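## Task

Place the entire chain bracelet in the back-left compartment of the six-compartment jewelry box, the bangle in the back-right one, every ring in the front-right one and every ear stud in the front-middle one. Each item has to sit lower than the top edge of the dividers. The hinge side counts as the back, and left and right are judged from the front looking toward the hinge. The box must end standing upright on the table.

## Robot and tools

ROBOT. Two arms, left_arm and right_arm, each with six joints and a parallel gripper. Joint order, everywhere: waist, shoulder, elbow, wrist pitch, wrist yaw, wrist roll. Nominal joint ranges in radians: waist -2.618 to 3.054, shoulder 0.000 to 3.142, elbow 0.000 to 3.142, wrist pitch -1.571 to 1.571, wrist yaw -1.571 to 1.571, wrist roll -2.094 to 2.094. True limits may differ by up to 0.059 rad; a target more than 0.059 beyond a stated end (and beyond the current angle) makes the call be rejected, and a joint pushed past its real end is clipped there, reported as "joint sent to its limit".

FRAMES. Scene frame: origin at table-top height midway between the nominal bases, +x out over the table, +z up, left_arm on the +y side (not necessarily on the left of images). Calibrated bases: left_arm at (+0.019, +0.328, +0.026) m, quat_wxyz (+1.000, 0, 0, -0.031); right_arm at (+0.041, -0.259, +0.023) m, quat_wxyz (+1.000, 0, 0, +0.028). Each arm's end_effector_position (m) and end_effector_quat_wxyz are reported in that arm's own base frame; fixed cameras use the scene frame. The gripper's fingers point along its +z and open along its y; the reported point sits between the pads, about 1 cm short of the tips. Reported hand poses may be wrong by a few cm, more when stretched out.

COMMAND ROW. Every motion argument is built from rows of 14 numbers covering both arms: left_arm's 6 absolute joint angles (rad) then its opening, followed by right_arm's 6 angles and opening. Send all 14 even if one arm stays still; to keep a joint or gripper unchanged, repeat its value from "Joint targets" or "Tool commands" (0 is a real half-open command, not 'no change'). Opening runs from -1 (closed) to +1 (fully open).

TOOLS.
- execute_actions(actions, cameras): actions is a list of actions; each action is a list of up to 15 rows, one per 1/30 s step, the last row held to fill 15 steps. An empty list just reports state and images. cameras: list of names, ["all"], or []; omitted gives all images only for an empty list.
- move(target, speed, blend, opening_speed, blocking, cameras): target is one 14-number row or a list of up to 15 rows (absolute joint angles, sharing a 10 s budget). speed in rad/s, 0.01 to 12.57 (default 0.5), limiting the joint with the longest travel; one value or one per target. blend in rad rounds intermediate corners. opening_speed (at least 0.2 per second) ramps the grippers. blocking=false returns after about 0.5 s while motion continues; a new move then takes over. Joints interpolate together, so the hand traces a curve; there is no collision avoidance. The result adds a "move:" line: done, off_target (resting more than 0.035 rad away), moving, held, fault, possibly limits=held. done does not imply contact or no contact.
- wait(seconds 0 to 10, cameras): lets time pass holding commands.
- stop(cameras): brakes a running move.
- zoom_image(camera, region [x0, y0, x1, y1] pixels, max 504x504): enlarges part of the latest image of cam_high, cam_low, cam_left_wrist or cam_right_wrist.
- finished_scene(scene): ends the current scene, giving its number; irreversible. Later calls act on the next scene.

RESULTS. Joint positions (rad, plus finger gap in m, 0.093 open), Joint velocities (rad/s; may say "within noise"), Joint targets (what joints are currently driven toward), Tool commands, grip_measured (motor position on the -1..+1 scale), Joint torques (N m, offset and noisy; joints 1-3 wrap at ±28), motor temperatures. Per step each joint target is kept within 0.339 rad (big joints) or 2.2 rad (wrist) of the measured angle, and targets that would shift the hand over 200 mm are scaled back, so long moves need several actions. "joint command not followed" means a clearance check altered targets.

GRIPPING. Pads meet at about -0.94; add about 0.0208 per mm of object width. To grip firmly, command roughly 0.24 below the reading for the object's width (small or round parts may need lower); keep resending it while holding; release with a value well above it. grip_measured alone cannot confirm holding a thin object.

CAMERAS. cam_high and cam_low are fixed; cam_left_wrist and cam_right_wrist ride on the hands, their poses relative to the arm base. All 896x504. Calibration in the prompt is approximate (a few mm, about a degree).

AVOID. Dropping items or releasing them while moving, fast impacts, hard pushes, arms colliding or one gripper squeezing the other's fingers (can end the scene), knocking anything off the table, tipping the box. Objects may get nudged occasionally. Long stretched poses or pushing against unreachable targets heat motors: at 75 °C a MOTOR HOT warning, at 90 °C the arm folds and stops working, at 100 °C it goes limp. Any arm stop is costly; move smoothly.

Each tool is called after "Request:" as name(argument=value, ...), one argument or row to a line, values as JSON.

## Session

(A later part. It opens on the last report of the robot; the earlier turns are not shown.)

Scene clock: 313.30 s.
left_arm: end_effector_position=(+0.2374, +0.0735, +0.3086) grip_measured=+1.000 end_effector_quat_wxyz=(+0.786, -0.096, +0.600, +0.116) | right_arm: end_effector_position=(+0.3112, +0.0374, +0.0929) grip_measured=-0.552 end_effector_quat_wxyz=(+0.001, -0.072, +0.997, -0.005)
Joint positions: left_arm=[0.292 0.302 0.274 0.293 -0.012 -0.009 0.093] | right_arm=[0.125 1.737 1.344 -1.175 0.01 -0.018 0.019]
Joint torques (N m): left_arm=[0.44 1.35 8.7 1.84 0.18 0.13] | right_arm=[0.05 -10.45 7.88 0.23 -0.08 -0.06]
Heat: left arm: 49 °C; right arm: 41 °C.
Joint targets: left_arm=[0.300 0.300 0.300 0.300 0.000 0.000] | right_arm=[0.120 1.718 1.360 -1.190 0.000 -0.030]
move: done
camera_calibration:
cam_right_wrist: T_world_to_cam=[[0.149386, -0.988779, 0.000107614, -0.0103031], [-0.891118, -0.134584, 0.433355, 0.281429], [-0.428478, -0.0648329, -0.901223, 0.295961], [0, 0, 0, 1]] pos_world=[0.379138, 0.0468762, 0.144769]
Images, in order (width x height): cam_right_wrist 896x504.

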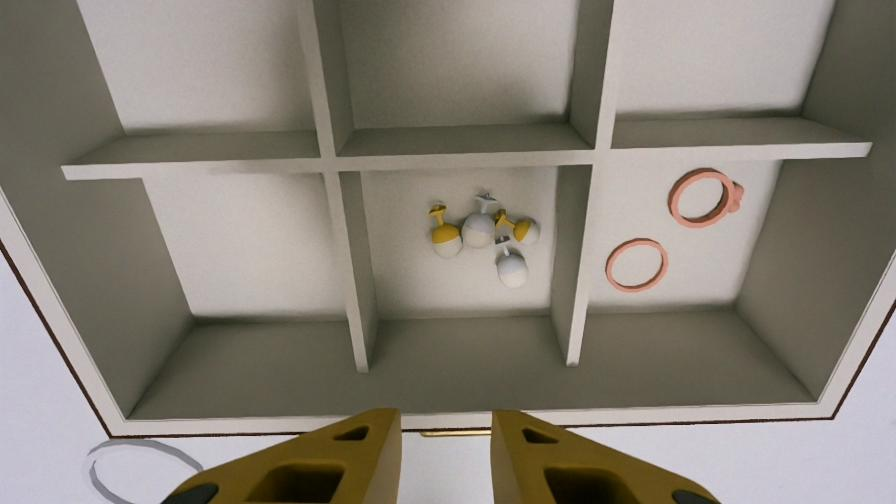

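Request:
move(
  target=[
    [0.3,0.3,0.3,0.3,0,0,1,0.2,1.25,1.1,-1.40,0,-0.2,-0.4],
    [0.3,0.3,0.3,0.3,0,0,1,1.012,1.31,0.82,-1.046,0,-0.72,-0.4],
  ],
  speed=0.9,
  blend=0.1,
  opening_speed=1,
  cameras=["cam_right_wrist","cam_high"],
)

Scene clock: 339.90 s.
left_arm: end_effector_position=(+0.2374, +0.0735, +0.3086) grip_measured=+1.000 end_effector_quat_wxyz=(+0.786, -0.096, +0.600, +0.116) | right_arm: end_effector_position=(+0.1091, +0.1706, +0.0667) grip_measured=-0.402 end_effector_quat_wxyz=(-0.015, +0.755, -0.655, +0.001)
Joint positions: left_arm=[0.292 0.302 0.274 0.293 -0.012 -0.009 0.093] | right_arm=[1.007 1.303 0.826 -1.065 0.007 -0.705 0.026]
Joint torques (N m): left_arm=[0.46 1.35 8.7 1.84 0.18 0.13] | right_arm=[0.9 -3.43 5.7 0.58 -0.07 -0.08]
Heat: left arm: 49 °C; right arm: 42 °C.
Joint targets: left_arm=[0.300 0.300 0.300 0.300 0.000 0.000] | right_arm=[1.012 1.310 0.820 -1.046 0.000 -0.720]
move: done
camera_calibration:
cam_right_wrist: T_world_to_cam=[[0.988967, 0.147479, 0.0139653, -0.134685], [0.12819, -0.899225, 0.418284, 0.150735], [0.0742461, -0.411879, -0.908209, 0.199186], [0, 0, 0, 1]] pos_world=[0.0990876, 0.237449, 0.119733]
Images, in order (width x height): cam_high 896x504, cam_right_wrist 896x504.

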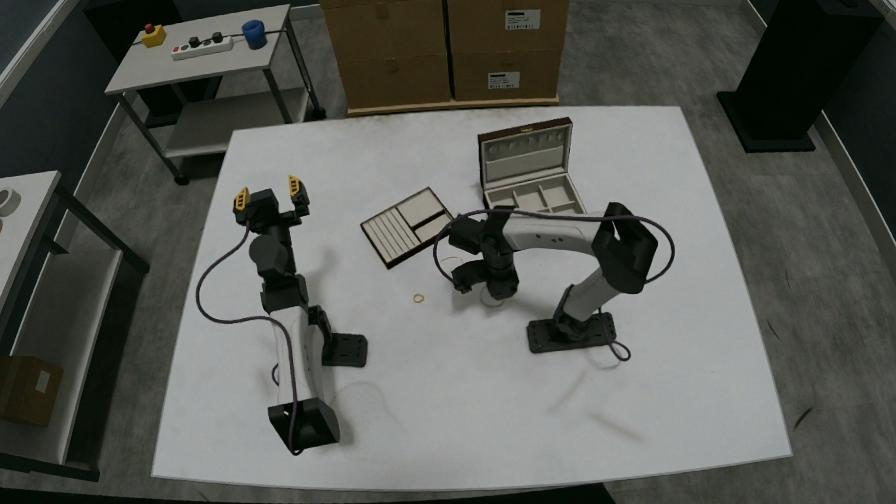

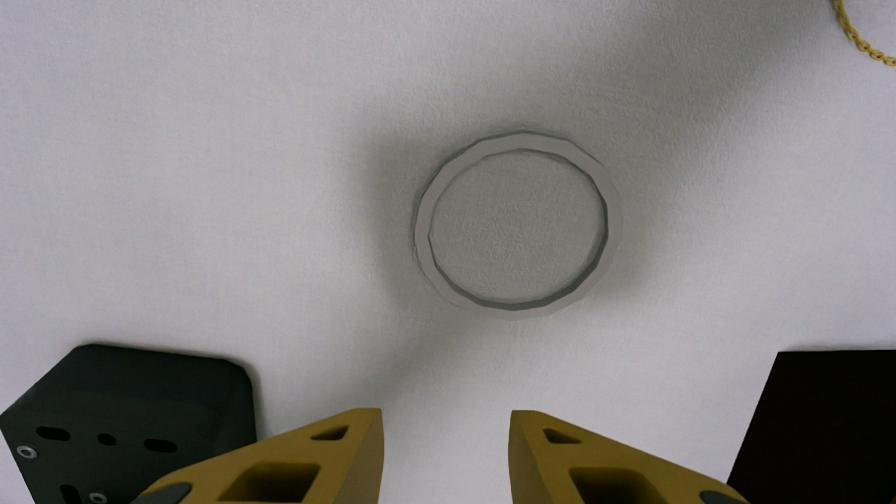

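Request:
move(
  target=[
    [0.3,0.3,0.3,0.3,0,0,1,1.066,1.40,0.75,-0.90,0,-0.685,-0.4],
    [0.3,0.3,0.3,0.3,0,0,1,1.066,1.509,0.626,-0.705,0,-0.685,-0.4],
  ],
  speed=0.4,
  cameras=["cam_right_wrist"],
)

Scene clock: 359.97 s.
left_arm: end_effector_position=(+0.2374, +0.0735, +0.3086) grip_measured=+1.000 end_effector_quat_wxyz=(+0.786, -0.096, +0.600, +0.116) | right_arm: end_effector_position=(+0.0966, +0.1700, -0.0064) grip_measured=-0.402 end_effector_quat_wxyz=(+0.021, +0.769, -0.639, +0.008)
Joint positions: left_arm=[0.292 0.302 0.274 0.293 -0.012 -0.009 0.093] | right_arm=[1.061 1.484 0.652 -0.784 0.008 -0.694 0.026]
Joint torques (N m): left_arm=[0.44 1.33 8.7 1.84 0.18 0.13] | right_arm=[0.91 -2.52 2.8 1.06 -0.09 0.14]
Heat: left arm: 50 °C; right arm: 42 °C.
Joint targets: left_arm=[0.300 0.300 0.300 0.300 0.000 0.000] | right_arm=[1.066 1.509 0.626 -0.705 0.000 -0.685]
move: off_target (right_arm); right_arm: the wrist pitch is farthest, 0.079 rad from its target
camera_calibration:
cam_right_wrist: T_world_to_cam=[[0.981414, 0.18899, -0.0332898, -0.12788], [0.182265, -0.86373, 0.46984, 0.171508], [0.060042, -0.467176, -0.882123, 0.144436], [0, 0, 0, 1]] pos_world=[0.0855706, 0.239782, 0.0425717]
Images, in order (width x height): cam_right_wrist 896x504.

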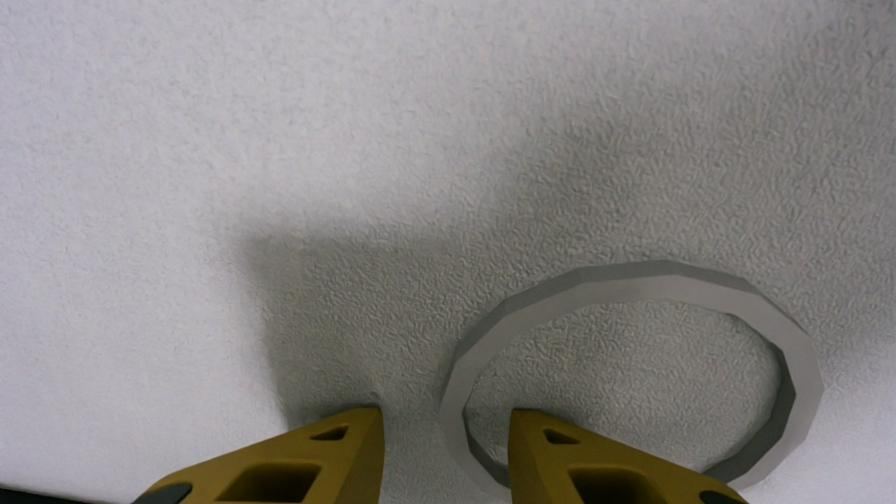

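Request:
move(
  target=[
    [0.3,0.3,0.3,0.3,0,0,1,1.068,1.45,0.70,-0.83,0,-0.682,-0.4],
    [0.3,0.3,0.3,0.3,0,0,1,1.068,1.495,0.655,-0.735,0,-0.682,-0.4],
  ],
  speed=0.3,
  cameras=["cam_right_wrist"],
)

Scene clock: 376.90 s.
left_arm: end_effector_position=(+0.2374, +0.0735, +0.3086) grip_measured=+1.000 end_effector_quat_wxyz=(+0.786, -0.096, +0.600, +0.116) | right_arm: end_effector_position=(+0.1013, +0.1784, -0.0053) grip_measured=-0.402 end_effector_quat_wxyz=(+0.005, +0.769, -0.639, +0.005)
Joint positions: left_arm=[0.292 0.302 0.274 0.293 -0.012 -0.009 0.093] | right_arm=[1.061 1.487 0.66 -0.756 0.008 -0.693 0.026]
Joint torques (N m): left_arm=[0.46 1.35 8.7 1.84 0.18 0.13] | right_arm=[1.09 -4.21 4.81 0.53 -0.09 0.16]
Heat: left arm: 50 °C; right arm: 41 °C.
Joint targets: left_arm=[0.300 0.300 0.300 0.300 0.000 0.000] | right_arm=[1.068 1.495 0.655 -0.735 0.000 -0.682]
move: done
camera_calibration:
cam_right_wrist: T_world_to_cam=[[0.982012, 0.188456, -0.0116657, -0.133926], [0.173686, -0.877358, 0.447298, 0.180582], [0.0740612, -0.441279, -0.894309, 0.142951], [0, 0, 0, 1]] pos_world=[0.0895654, 0.246755, 0.0455062]
Images, in order (width x height): cam_right_wrist 896x504.

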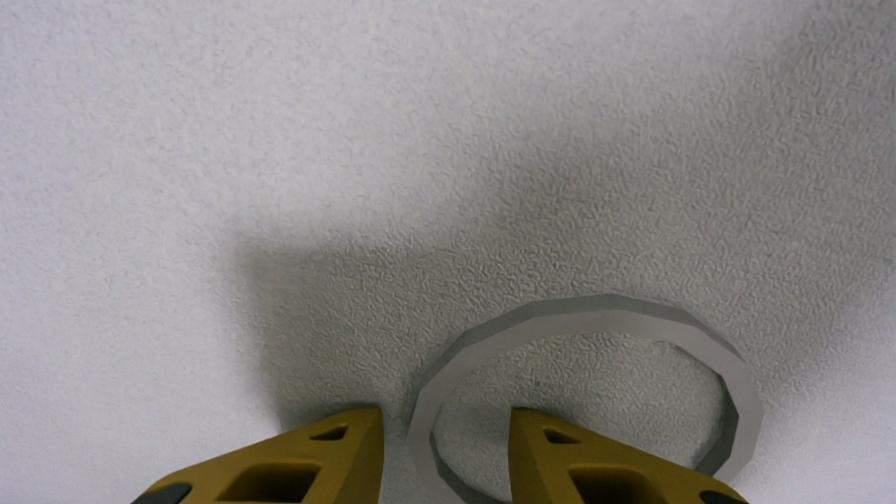

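Request:
move(
  target=[
    [0.3,0.3,0.3,0.3,0,0,1,1.09,1.503,0.660,-0.733,0,-0.66,-0.4],
    [0.3,0.3,0.3,0.3,0,0,1,1.09,1.503,0.660,-0.733,0,-0.66,-1],
  ],
  speed=0.3,
  opening_speed=0.6,
  cameras=["cam_right_wrist"],
)

Scene clock: 412.67 s.
left_arm: end_effector_position=(+0.2374, +0.0735, +0.3086) grip_measured=+1.000 end_effector_quat_wxyz=(+0.786, -0.096, +0.600, +0.116) | right_arm: end_effector_position=(+0.0988, +0.1820, -0.0058) grip_measured=-0.966 end_effector_quat_wxyz=(+0.001, +0.769, -0.640, +0.006)
Joint positions: left_arm=[0.292 0.302 0.274 0.293 -0.012 -0.009 0.093] | right_arm=[1.083 1.489 0.66 -0.747 0.012 -0.67 0]
Joint torques (N m): left_arm=[0.44 1.35 8.7 1.84 0.18 0.13] | right_arm=[1.07 -3.7 5.3 0.47 -0.12 0.15]
Heat: left arm: 50 °C; right arm: 39 °C.
Joint targets: left_arm=[0.300 0.300 0.300 0.300 0.000 0.000] | right_arm=[1.090 1.503 0.660 -0.733 0.000 -0.660]
move: done
camera_calibration:
cam_right_wrist: T_world_to_cam=[[0.982124, 0.188191, -0.00401332, -0.131959], [0.170311, -0.879326, 0.444724, 0.185139], [0.0801641, -0.437457, -0.895659, 0.142984], [0, 0, 0, 1]] pos_world=[0.0866064, 0.250181, 0.0451998]
Images, in order (width x height): cam_right_wrist 896x504.

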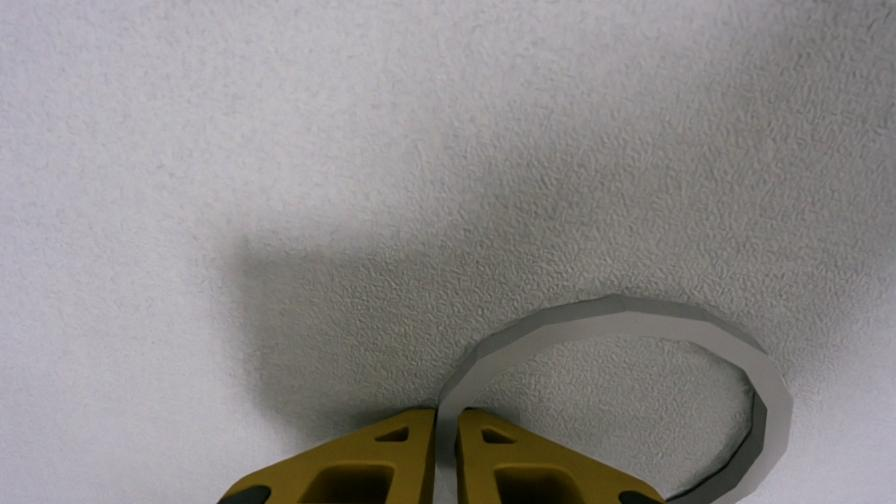

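Request:
move(
  target=[
    [0.3,0.3,0.3,0.3,0,0,1,1.083,1.33,1.03,-1.25,0,-0.66,-1],
    [0.3,0.3,0.3,0.3,0,0,1,-0.125,1.98,1.75,-1.307,0,-1.86,-1],
  ],
  speed=0.7,
  cameras=["cam_right_wrist","cam_high","cam_low"],
)

Request:
zoom_image(
  camera="cam_low",
  region=[440, 110, 760, 360],
)

Scene clock: 433.83 s.
left_arm: end_effector_position=(+0.2374, +0.0735, +0.3086) grip_measured=+1.000 end_effector_quat_wxyz=(+0.786, -0.096, +0.600, +0.116) | right_arm: end_effector_position=(+0.3807, -0.0511, +0.1140) grip_measured=-0.966 end_effector_quat_wxyz=(-0.008, +0.755, -0.655, +0.018)
Joint positions: left_arm=[0.292 0.302 0.274 0.293 -0.012 -0.009 0.093] | right_arm=[-0.13 1.97 1.727 -1.29 0.007 -1.842 0]
Joint torques (N m): left_arm=[0.46 1.35 8.7 1.84 0.18 0.13] | right_arm=[0.91 -10.06 8.58 0.16 -0.11 -0.1]
Heat: left arm: 50 °C; right arm: 39 °C.
Joint targets: left_arm=[0.300 0.300 0.300 0.300 0.000 0.000] | right_arm=[-0.125 1.980 1.750 -1.307 0.000 -1.860]
move: done
camera_calibration:
cam_right_wrist: T_world_to_cam=[[0.988737, 0.147585, 0.0248584, -0.372411], [0.120722, -0.884631, 0.450394, -0.103144], [0.088462, -0.442321, -0.892484, 0.121918], [0, 0, 0, 1]] pos_world=[0.369883, 0.0176451, 0.164523]
Images, in order (width x height): cam_high 896x504, cam_low 896x504, cam_right_wrist 896x504.

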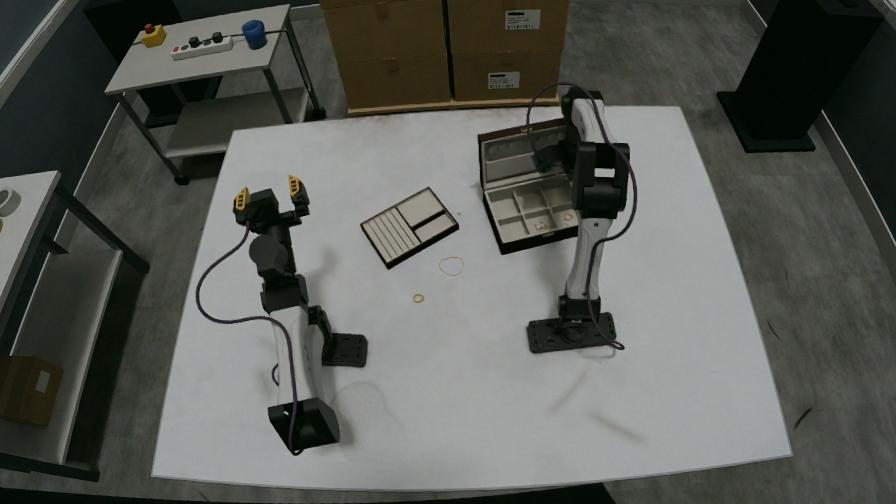

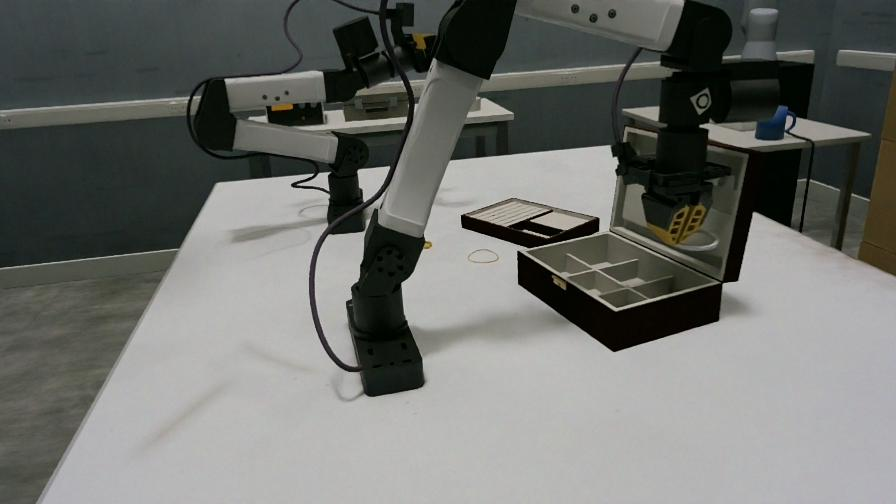

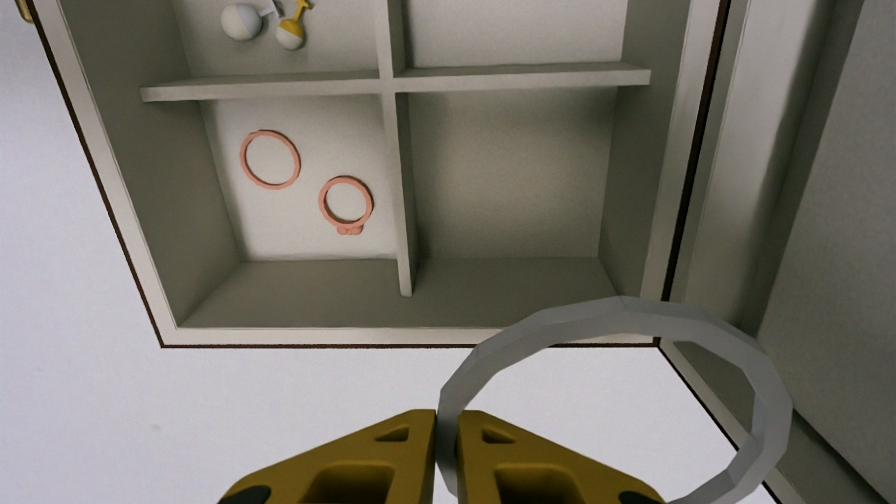

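Scaled by 1.575 from the camera's 896x504 image, which has a finer 1280x720 frame.

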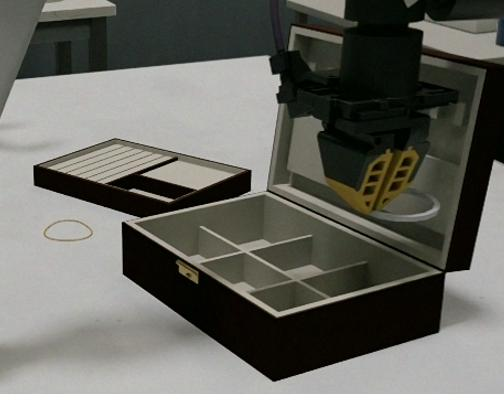

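Request:
move(
  target=[0.3,0.3,0.3,0.3,0,0,1,-0.094,2.005,1.548,-1.108,0,-1.825,-1],
  speed=0.3,
  cameras=["cam_right_wrist","cam_low"],
)

Request:
zoom_image(
  camera="cam_low",
  region=[540, 160, 740, 320],
)

Scene clock: 458.13 s.
left_arm: end_effector_position=(+0.2374, +0.0735, +0.3086) grip_measured=+1.000 end_effector_quat_wxyz=(+0.786, -0.096, +0.600, +0.116) | right_arm: end_effector_position=(+0.3924, -0.0426, +0.0709) grip_measured=-0.966 end_effector_quat_wxyz=(-0.020, +0.760, -0.649, +0.036)
Joint positions: left_arm=[0.292 0.302 0.274 0.293 -0.012 -0.009 0.093] | right_arm=[-0.105 1.985 1.574 -1.078 0.007 -1.834 0]
Joint torques (N m): left_arm=[0.46 1.35 8.7 1.84 0.18 0.13] | right_arm=[1.43 -9.21 3.96 0.18 -0.11 0.14]
Motor temperatures (°C): left_arm=[27 33 42 51 26 27 27] | right_arm=[30 43 41 31 27 25 28]
Heat: left arm: 51 °C; right arm: 43 °C.
Joint targets: left_arm=[0.300 0.300 0.300 0.300 0.000 0.000] | right_arm=[-0.094 2.005 1.548 -1.108 0.000 -1.825]
move: done
camera_calibration:
cam_right_wrist: T_world_to_cam=[[0.984162, 0.16399, 0.0673219, -0.384695], [0.115295, -0.880606, 0.459608, -0.076018], [0.134655, -0.444567, -0.885567, 0.0674523], [0, 0, 0, 1]] pos_world=[0.378284, 0.0261314, 0.12057]
Images, in order (width x height): cam_low 896x504, cam_right_wrist 896x504.

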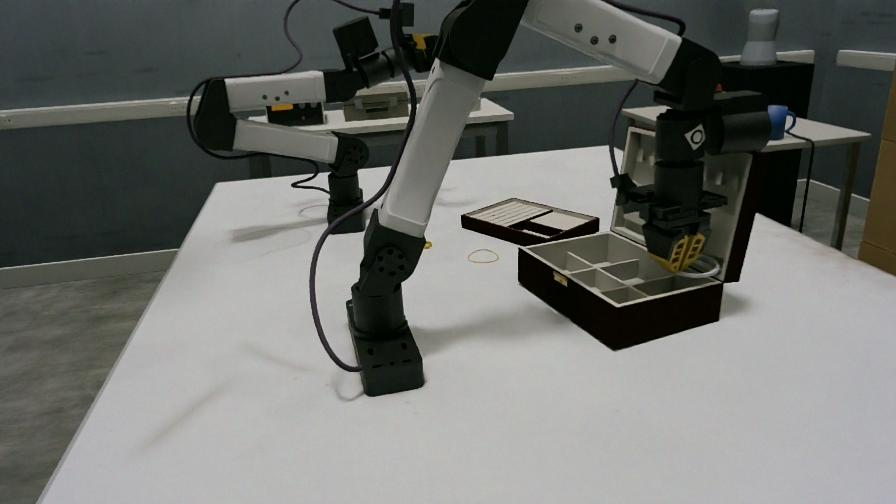

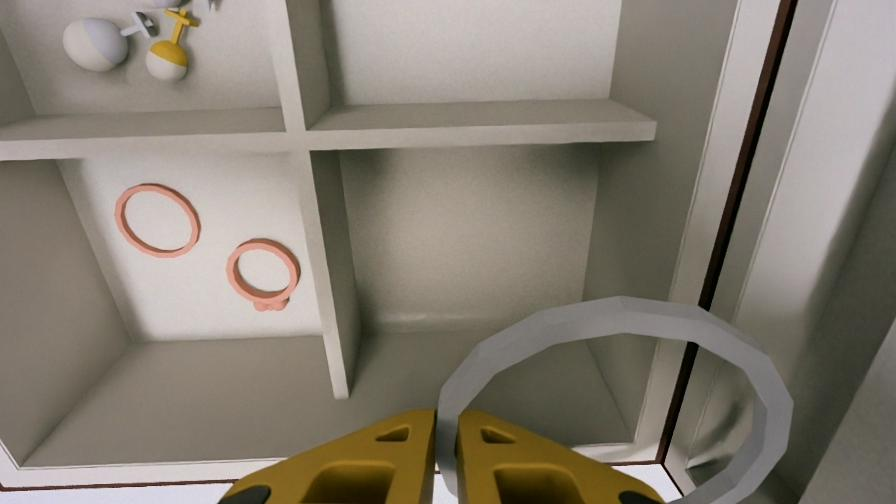

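Scaled by 2.520 from the camera's 896x504 image, which has a finer 1280x720 frame.

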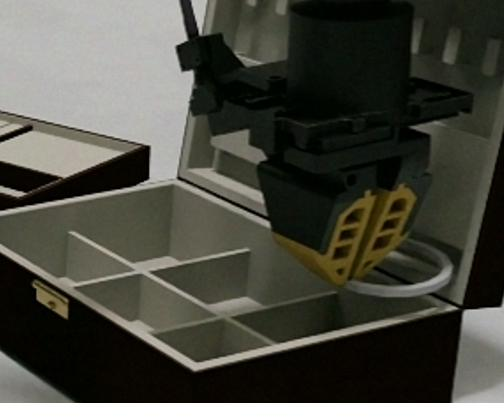

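Request:
move(
  target=[0.3,0.3,0.3,0.3,0,0,1,-0.09,2.005,1.53,-1.142,0,-1.82,-1],
  speed=0.3,
  cameras=["cam_right_wrist"],
)

Scene clock: 468.53 s.
left_arm: end_effector_position=(+0.2374, +0.0735, +0.3086) grip_measured=+1.000 end_effector_quat_wxyz=(+0.786, -0.096, +0.600, +0.116) | right_arm: end_effector_position=(+0.3919, -0.0425, +0.0701) grip_measured=-0.966 end_effector_quat_wxyz=(-0.021, +0.758, -0.650, +0.036)
Joint positions: left_arm=[0.292 0.302 0.274 0.293 -0.012 -0.009 0.093] | right_arm=[-0.105 1.983 1.568 -1.073 0.007 -1.829 0]
Joint torques (N m): left_arm=[0.46 1.35 8.7 1.84 0.18 0.12] | right_arm=[1.77 -8.98 2.82 -0.27 -0.11 0.14]
Heat: left arm: 51 °C; right arm: 43 °C.
Joint targets: left_arm=[0.300 0.300 0.300 0.300 0.000 0.000] | right_arm=[-0.090 2.005 1.530 -1.142 0.000 -1.820]
move: off_target (right_arm); right_arm: the wrist pitch is farthest, 0.069 rad from its target
camera_calibration:
cam_right_wrist: T_world_to_cam=[[0.984874, 0.159471, 0.0677627, -0.384655], [0.111086, -0.881262, 0.459388, -0.0739056], [0.132976, -0.444912, -0.885647, 0.0674687], [0, 0, 0, 1]] pos_world=[0.378075, 0.0262287, 0.11977]
Images, in order (width x height): cam_right_wrist 896x504.

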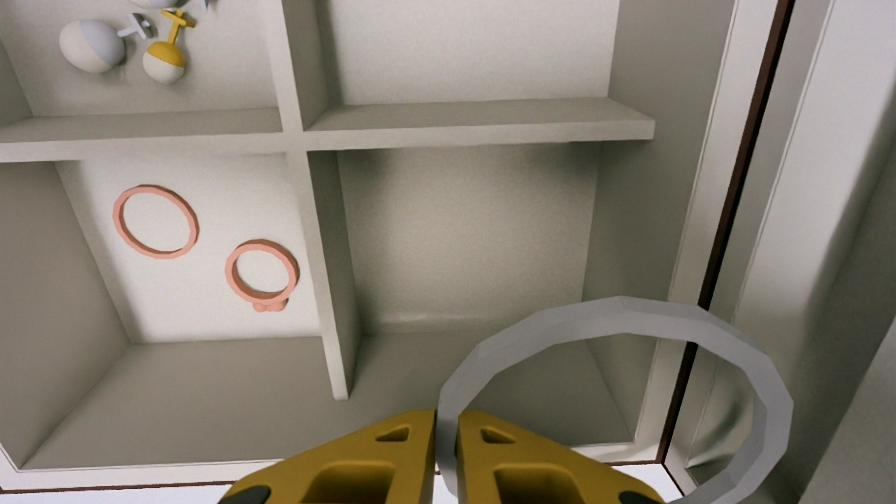

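Request:
move(
  target=[0.3,0.3,0.3,0.3,0,0,1,-0.094,1.92,1.625,-1.26,0,-1.83,-1],
  speed=0.3,
  cameras=["cam_right_wrist"],
)

Scene clock: 477.00 s.
left_arm: end_effector_position=(+0.2374, +0.0735, +0.3086) grip_measured=+1.000 end_effector_quat_wxyz=(+0.786, -0.096, +0.600, +0.116) | right_arm: end_effector_position=(+0.3625, -0.0372, +0.0889) grip_measured=-0.966 end_effector_quat_wxyz=(+0.008, +0.761, -0.649, -0.006)
Joint positions: left_arm=[0.292 0.302 0.274 0.293 -0.012 -0.009 0.093] | right_arm=[-0.099 1.952 1.604 -1.241 0.007 -1.828 0]
Joint torques (N m): left_arm=[0.44 1.33 8.72 1.84 0.18 0.13] | right_arm=[0.91 -13.76 8.23 0.01 -0.11 0.03]
Heat: left arm: 51 °C; right arm: 43 °C.
Joint targets: left_arm=[0.300 0.300 0.300 0.300 0.000 0.000] | right_arm=[-0.094 1.920 1.625 -1.260 0.000 -1.830]
move: done
camera_calibration:
cam_right_wrist: T_world_to_cam=[[0.985894, 0.164508, -0.030821, -0.349263], [0.161351, -0.885235, 0.436264, -0.0908806], [0.0444852, -0.435083, -0.899291, 0.124089], [0, 0, 0, 1]] pos_world=[0.35348, 0.030995, 0.140476]
Images, in order (width x height): cam_right_wrist 896x504.

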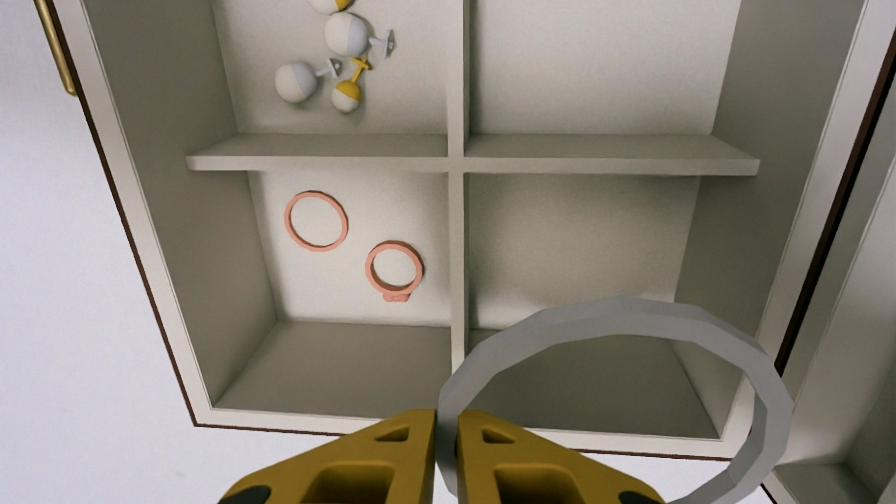

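Request:
move(
  target=[0.3,0.3,0.3,0.3,0,0,1,-0.117,2.003,1.60,-1.17,0,-1.86,-1],
  speed=0.3,
  cameras=["cam_right_wrist"],
)

Scene clock: 495.30 s.
left_arm: end_effector_position=(+0.2374, +0.0735, +0.3086) grip_measured=+1.000 end_effector_quat_wxyz=(+0.786, -0.096, +0.600, +0.116) | right_arm: end_effector_position=(+0.3758, -0.0427, +0.0783) grip_measured=-0.966 end_effector_quat_wxyz=(+0.000, +0.762, -0.648, +0.007)
Joint positions: left_arm=[0.292 0.302 0.274 0.293 -0.012 -0.009 0.093] | right_arm=[-0.11 1.982 1.604 -1.181 0.007 -1.843 0]
Joint torques (N m): left_arm=[0.46 1.35 8.72 1.84 0.18 0.13] | right_arm=[-0.12 -9.06 5.9 0.39 -0.1 -0.14]
Motor temperatures (°C): left_arm=[27 32 43 51 26 27 27] | right_arm=[30 52 41 30 27 25 29]
Heat: left arm: 51 °C; right arm: 52 °C.
Joint targets: left_arm=[0.300 0.300 0.300 0.300 0.000 0.000] | right_arm=[-0.117 2.003 1.600 -1.170 0.000 -1.860]
move: done
camera_calibration:
cam_right_wrist: T_world_to_cam=[[0.985814, 0.167837, -0.00113322, -0.363941], [0.15089, -0.883276, 0.443909, -0.0899198], [0.0735034, -0.437783, -0.896071, 0.10032], [0, 0, 0, 1]] pos_world=[0.364972, 0.0255772, 0.129398]
Images, in order (width x height): cam_right_wrist 896x504.

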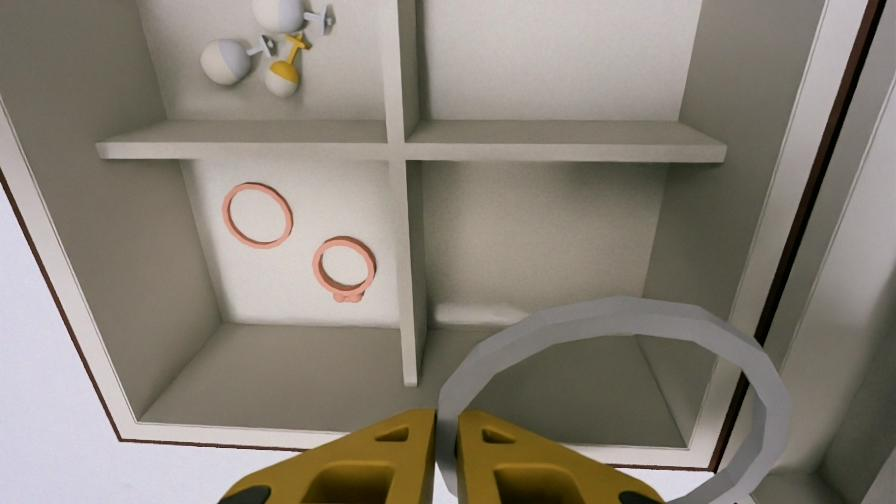

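Request:
move(
  target=[0.3,0.3,0.3,0.3,0,0,1,-0.126,2.025,1.525,-1.075,0,-1.87,-1],
  speed=0.2,
  cameras=["cam_right_wrist","cam_low"],
)

Request:
zoom_image(
  camera="cam_low",
  region=[540, 160, 740, 320],
)

Scene clock: 509.63 s.
left_arm: end_effector_position=(+0.2374, +0.0735, +0.3086) grip_measured=+1.000 end_effector_quat_wxyz=(+0.786, -0.096, +0.600, +0.116) | right_arm: end_effector_position=(+0.3979, -0.0454, +0.0681) grip_measured=-0.966 end_effector_quat_wxyz=(-0.028, +0.764, -0.643, +0.048)
Joint positions: left_arm=[0.292 0.302 0.274 0.293 -0.012 -0.009 0.093] | right_arm=[-0.111 1.983 1.557 -1.034 0.007 -1.854 0]
Joint torques (N m): left_arm=[0.46 1.35 8.7 1.84 0.18 0.13] | right_arm=[-0.84 -7.17 3.34 0.1 -0.11 -0.12]
Heat: left arm: 51 °C; right arm: 49 °C.
Joint targets: left_arm=[0.300 0.300 0.300 0.300 0.000 0.000] | right_arm=[-0.126 2.025 1.525 -1.075 0.000 -1.870]
move: off_target (right_arm); right_arm: the shoulder is farthest, 0.042 rad from its target
camera_calibration:
cam_right_wrist: T_world_to_cam=[[0.979425, 0.17856, 0.0940373, -0.388706], [0.114962, -0.876635, 0.46722, -0.0780745], [0.165863, -0.446796, -0.879126, 0.0500297], [0, 0, 0, 1]] pos_world=[0.381386, 0.0233176, 0.117013]
Images, in order (width x height): cam_low 896x504, cam_right_wrist 896x504.

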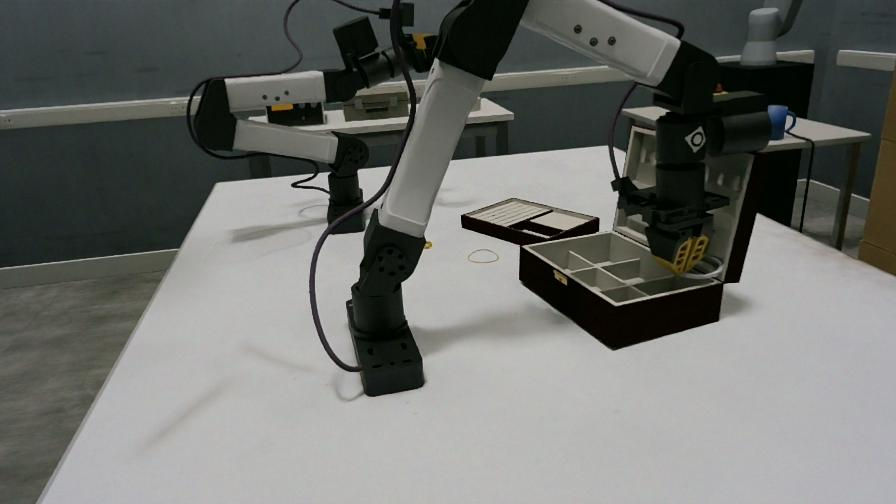

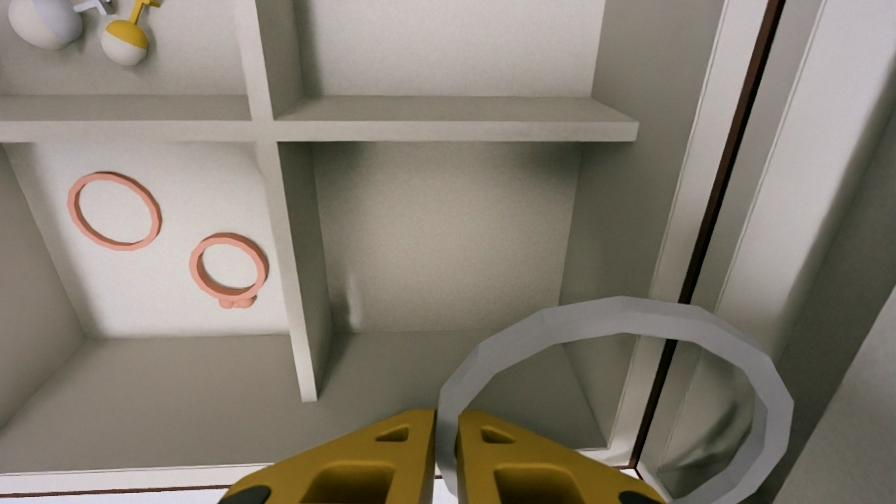

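Scaled by 2.520 from the camera's 896x504 image, which has a finer 1280x720 frame.

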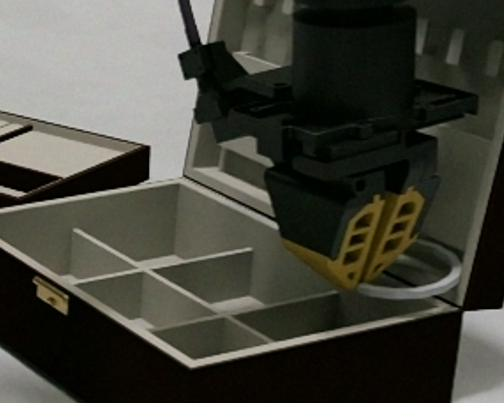

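Request:
move(
  target=[
    [0.3,0.3,0.3,0.3,0,0,1,-0.115,1.94,1.65,-1.22,0,-1.85,-1],
    [0.3,0.3,0.3,0.3,0,0,1,-0.113,1.705,1.225,-0.725,0,-1.85,-1],
  ],
  speed=0.4,
  cameras=["cam_right_wrist","cam_low"],
)

Scene clock: 568.20 s.
left_arm: end_effector_position=(+0.2374, +0.0735, +0.3086) grip_measured=+1.000 end_effector_quat_wxyz=(+0.786, -0.096, +0.600, +0.116) | right_arm: end_effector_position=(+0.3812, -0.0439, +0.0777) grip_measured=-0.966 end_effector_quat_wxyz=(-0.086, +0.755, -0.636, +0.135)
Joint positions: left_arm=[0.292 0.302 0.274 0.293 -0.012 -0.009 0.093] | right_arm=[-0.111 1.737 1.232 -0.744 0.007 -1.855 0]
Joint torques (N m): left_arm=[0.46 1.35 8.7 1.84 0.18 0.13] | right_arm=[0.38 -12.12 6.06 1.13 -0.11 0.11]
Motor temperatures (°C): left_arm=[26 32 43 52 26 27 27] | right_arm=[30 43 39 29 27 25 29]
Heat: left arm: 52 °C; right arm: 43 °C.
Joint targets: left_arm=[0.300 0.300 0.300 0.300 0.000 0.000] | right_arm=[-0.113 1.705 1.225 -0.725 0.000 -1.850]
move: done
camera_calibration:
cam_right_wrist: T_world_to_cam=[[0.939104, 0.182998, 0.290854, -0.373249], [0.0133777, -0.865234, 0.501189, -0.042771], [0.343373, -0.466778, -0.814993, -0.0115964], [0, 0, 0, 1]] pos_world=[0.355074, 0.0258839, 0.120546]
Images, in order (width x height): cam_low 896x504, cam_right_wrist 896x504.

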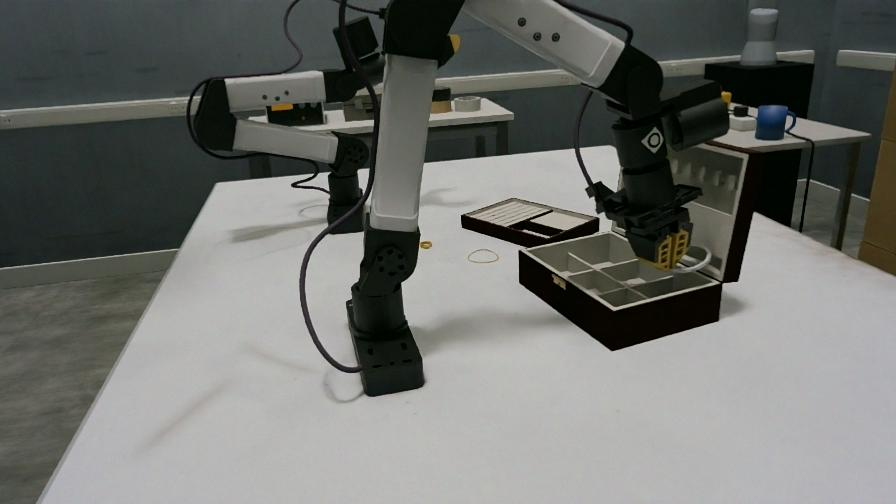

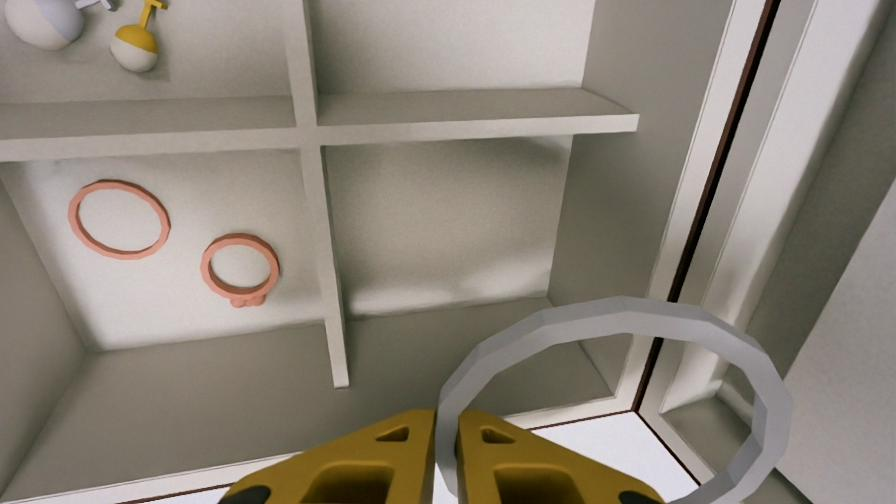

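Request:
move(
  target=[0.3,0.3,0.3,0.3,0,0,1,-0.118,1.755,1.14,-0.605,0,-1.85,-1],
  speed=0.2,
  cameras=["cam_right_wrist","cam_low"],
)

Request:
zoom_image(
  camera="cam_low",
  region=[540, 160, 740, 320],
)

Scene clock: 577.63 s.
left_arm: end_effector_position=(+0.2374, +0.0735, +0.3086) grip_measured=+1.000 end_effector_quat_wxyz=(+0.786, -0.096, +0.600, +0.116) | right_arm: end_effector_position=(+0.3819, -0.0440, +0.0571) grip_measured=-0.966 end_effector_quat_wxyz=(-0.093, +0.753, -0.634, +0.146)
Joint positions: left_arm=[0.292 0.302 0.274 0.293 -0.012 -0.009 0.093] | right_arm=[-0.111 1.745 1.146 -0.624 0.007 -1.855 0]
Joint torques (N m): left_arm=[0.46 1.35 8.7 1.84 0.18 0.13] | right_arm=[-0.06 -8.02 6.04 1.19 -0.1 0.11]
Heat: left arm: 52 °C; right arm: 44 °C.
Joint targets: left_arm=[0.300 0.300 0.300 0.300 0.000 0.000] | right_arm=[-0.118 1.755 1.140 -0.605 0.000 -1.850]
move: done
camera_calibration:
cam_right_wrist: T_world_to_cam=[[0.931168, 0.183977, 0.314769, -0.366245], [0.000333902, -0.863777, 0.503875, -0.0275801], [0.364591, -0.469087, -0.804382, -0.0374966], [0, 0, 0, 1]] pos_world=[0.354716, 0.0259684, 0.0990179]
Images, in order (width x height): cam_low 896x504, cam_right_wrist 896x504.

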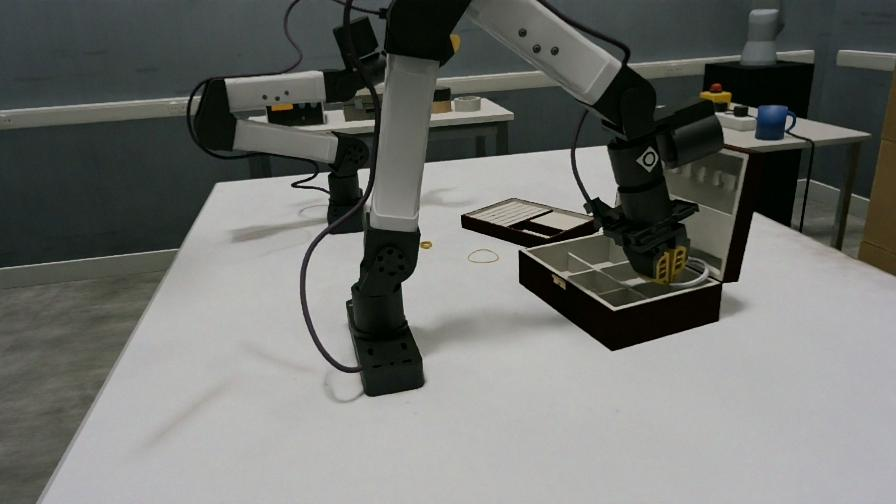

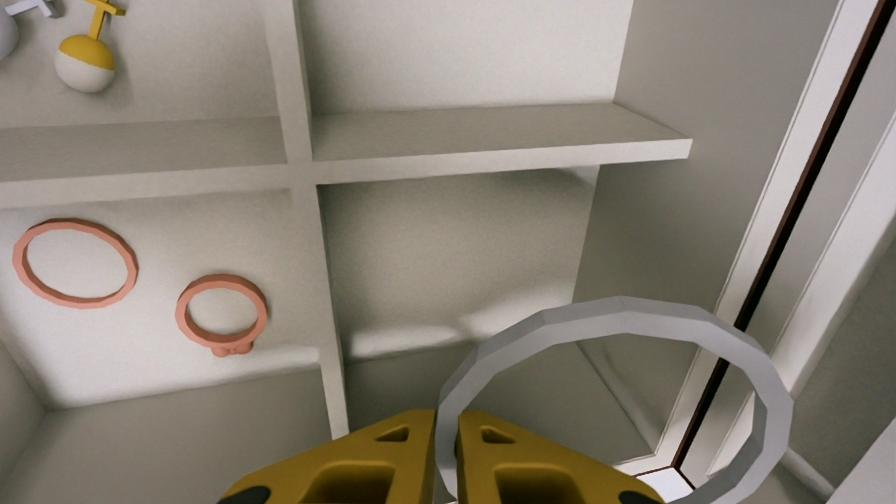

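Scaled by 2.520 from the camera's 896x504 image, which has a finer 1280x720 frame.

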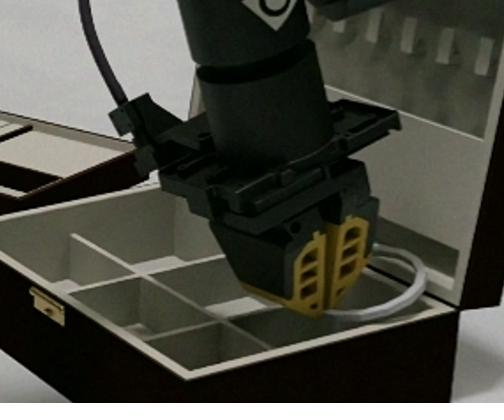

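Request:
move(
  target=[0.3,0.3,0.3,0.3,0,0,1,-0.132,1.758,1.072,-0.53,0,-1.86,-1],
  speed=0.2,
  cameras=["cam_right_wrist","cam_low"],
)

Request:
zoom_image(
  camera="cam_low",
  region=[540, 160, 740, 320],
)

Scene clock: 592.00 s.
left_arm: end_effector_position=(+0.2374, +0.0735, +0.3086) grip_measured=+1.000 end_effector_quat_wxyz=(+0.786, -0.096, +0.600, +0.116) | right_arm: end_effector_position=(+0.3819, -0.0429, +0.0455) grip_measured=-0.966 end_effector_quat_wxyz=(-0.106, +0.751, -0.634, +0.151)
Joint positions: left_arm=[0.292 0.302 0.274 0.293 -0.012 -0.009 0.093] | right_arm=[-0.116 1.745 1.087 -0.542 -0.01 -1.855 0]
Joint torques (N m): left_arm=[0.44 1.36 8.72 1.84 0.18 0.13] | right_arm=[-0.85 -7.64 5.01 1.16 0.06 0.01]
Heat: left arm: 52 °C; right arm: 45 °C.
Joint targets: left_arm=[0.300 0.300 0.300 0.300 0.000 0.000] | right_arm=[-0.132 1.758 1.072 -0.530 0.000 -1.860]
move: done
camera_calibration:
cam_right_wrist: T_world_to_cam=[[0.922502, 0.18063, 0.34112, -0.360833], [-0.0114864, -0.870511, 0.492015, -0.0160441], [0.385821, -0.457803, -0.800973, -0.0540989], [0, 0, 0, 1]] pos_world=[0.353557, 0.026444, 0.0876495]
Images, in order (width x height): cam_low 896x504, cam_right_wrist 896x504.

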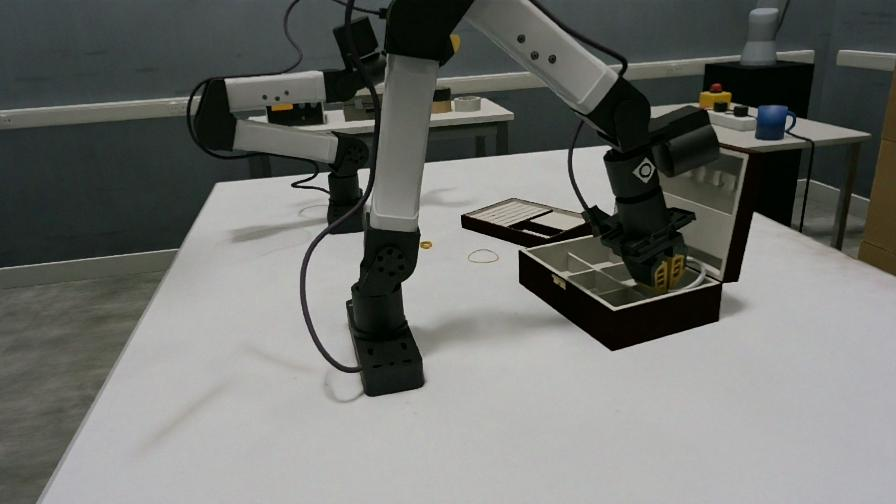

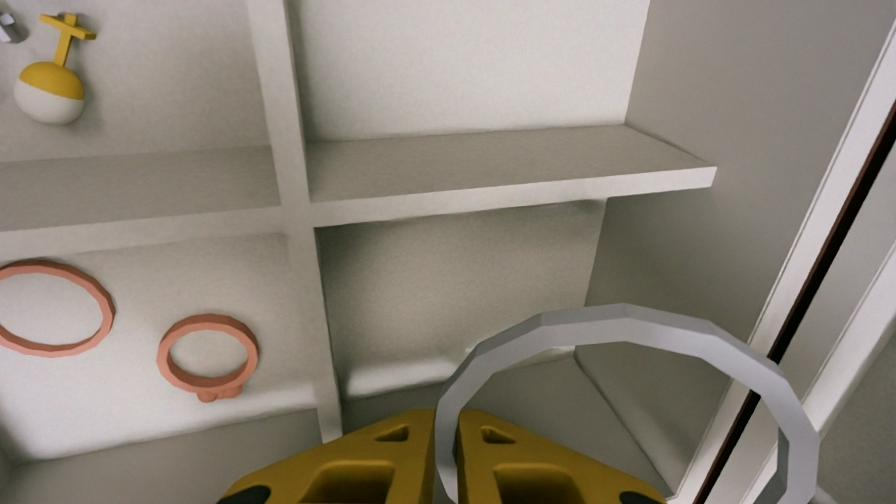

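Scaled by 2.520 from the camera's 896x504 image, which has a finer 1280x720 frame.

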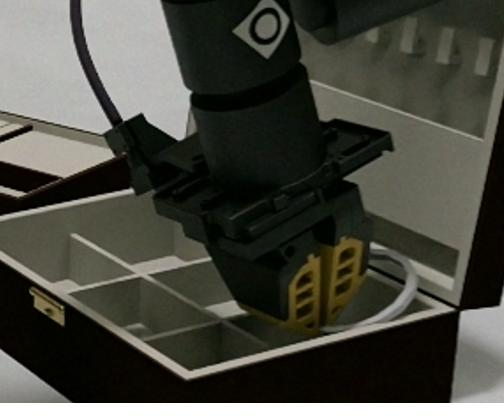

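Request:
move(
  target=[0.3,0.3,0.3,0.3,0,0,1,-0.125,1.705,1.085,-0.595,0,-1.86,-1],
  speed=0.2,
  cameras=["cam_right_wrist","cam_low"],
)

Request:
zoom_image(
  camera="cam_low",
  region=[540, 160, 740, 320],
)

Scene clock: 606.60 s.
left_arm: end_effector_position=(+0.2374, +0.0735, +0.3086) grip_measured=+1.000 end_effector_quat_wxyz=(+0.786, -0.096, +0.600, +0.116) | right_arm: end_effector_position=(+0.3771, -0.0423, +0.0483) grip_measured=-0.966 end_effector_quat_wxyz=(-0.103, +0.752, -0.634, +0.147)
Joint positions: left_arm=[0.292 0.302 0.274 0.293 -0.012 -0.009 0.093] | right_arm=[-0.116 1.73 1.087 -0.567 -0.01 -1.855 0]
Joint torques (N m): left_arm=[0.46 1.35 8.7 1.84 0.18 0.13] | right_arm=[-0.27 -11.17 6.32 0.75 0.06 0.01]
Heat: left arm: 52 °C; right arm: 45 °C.
Joint targets: left_arm=[0.300 0.300 0.300 0.300 0.000 0.000] | right_arm=[-0.125 1.705 1.085 -0.595 0.000 -1.860]
move: done
camera_calibration:
cam_right_wrist: T_world_to_cam=[[0.926318, 0.180193, 0.330856, -0.358403], [-0.00586957, -0.871191, 0.490909, -0.019102], [0.376697, -0.456679, -0.805943, -0.0459598], [0, 0, 0, 1]] pos_world=[0.349196, 0.0269515, 0.0909161]
Images, in order (width x height): cam_low 896x504, cam_right_wrist 896x504.

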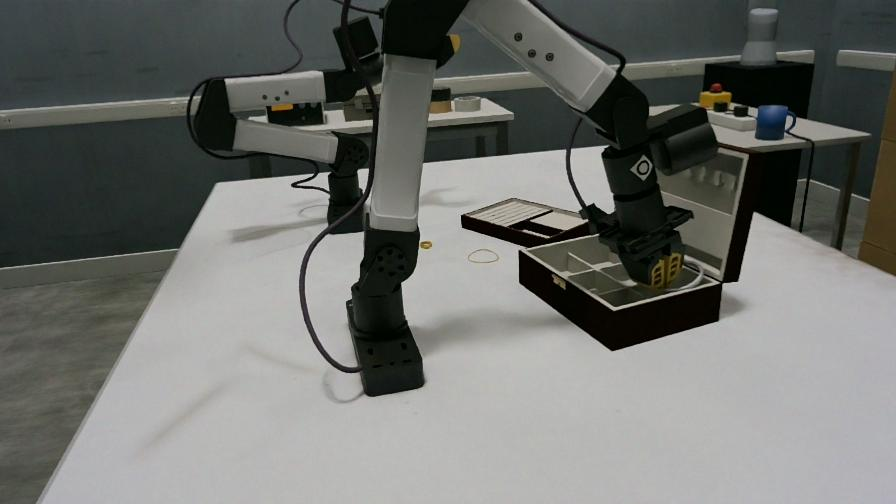

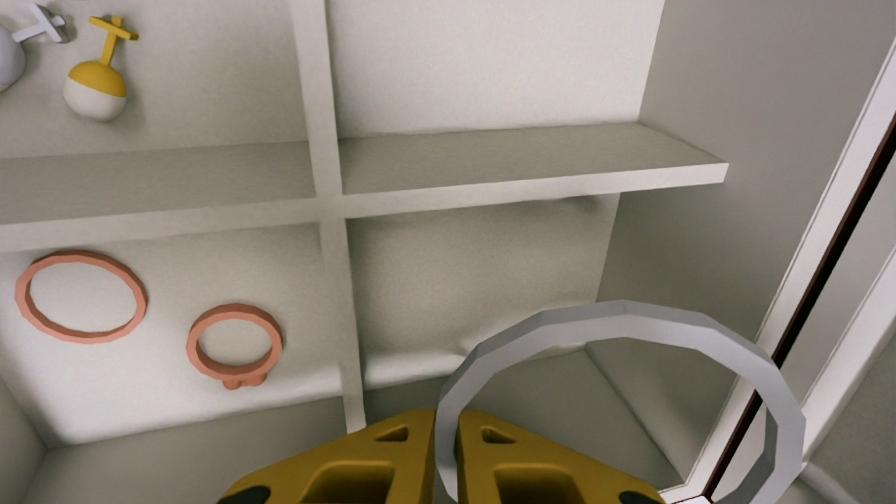

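Scaled by 2.520 from the camera's 896x504 image, which has a finer 1280x720 frame.

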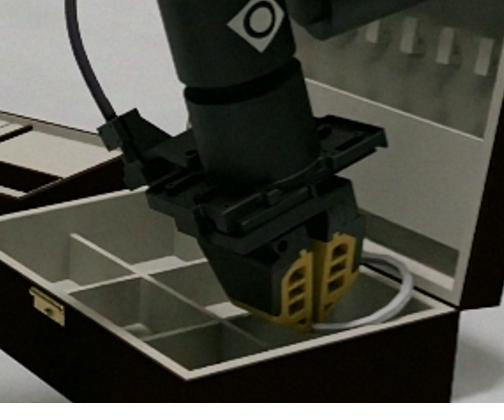

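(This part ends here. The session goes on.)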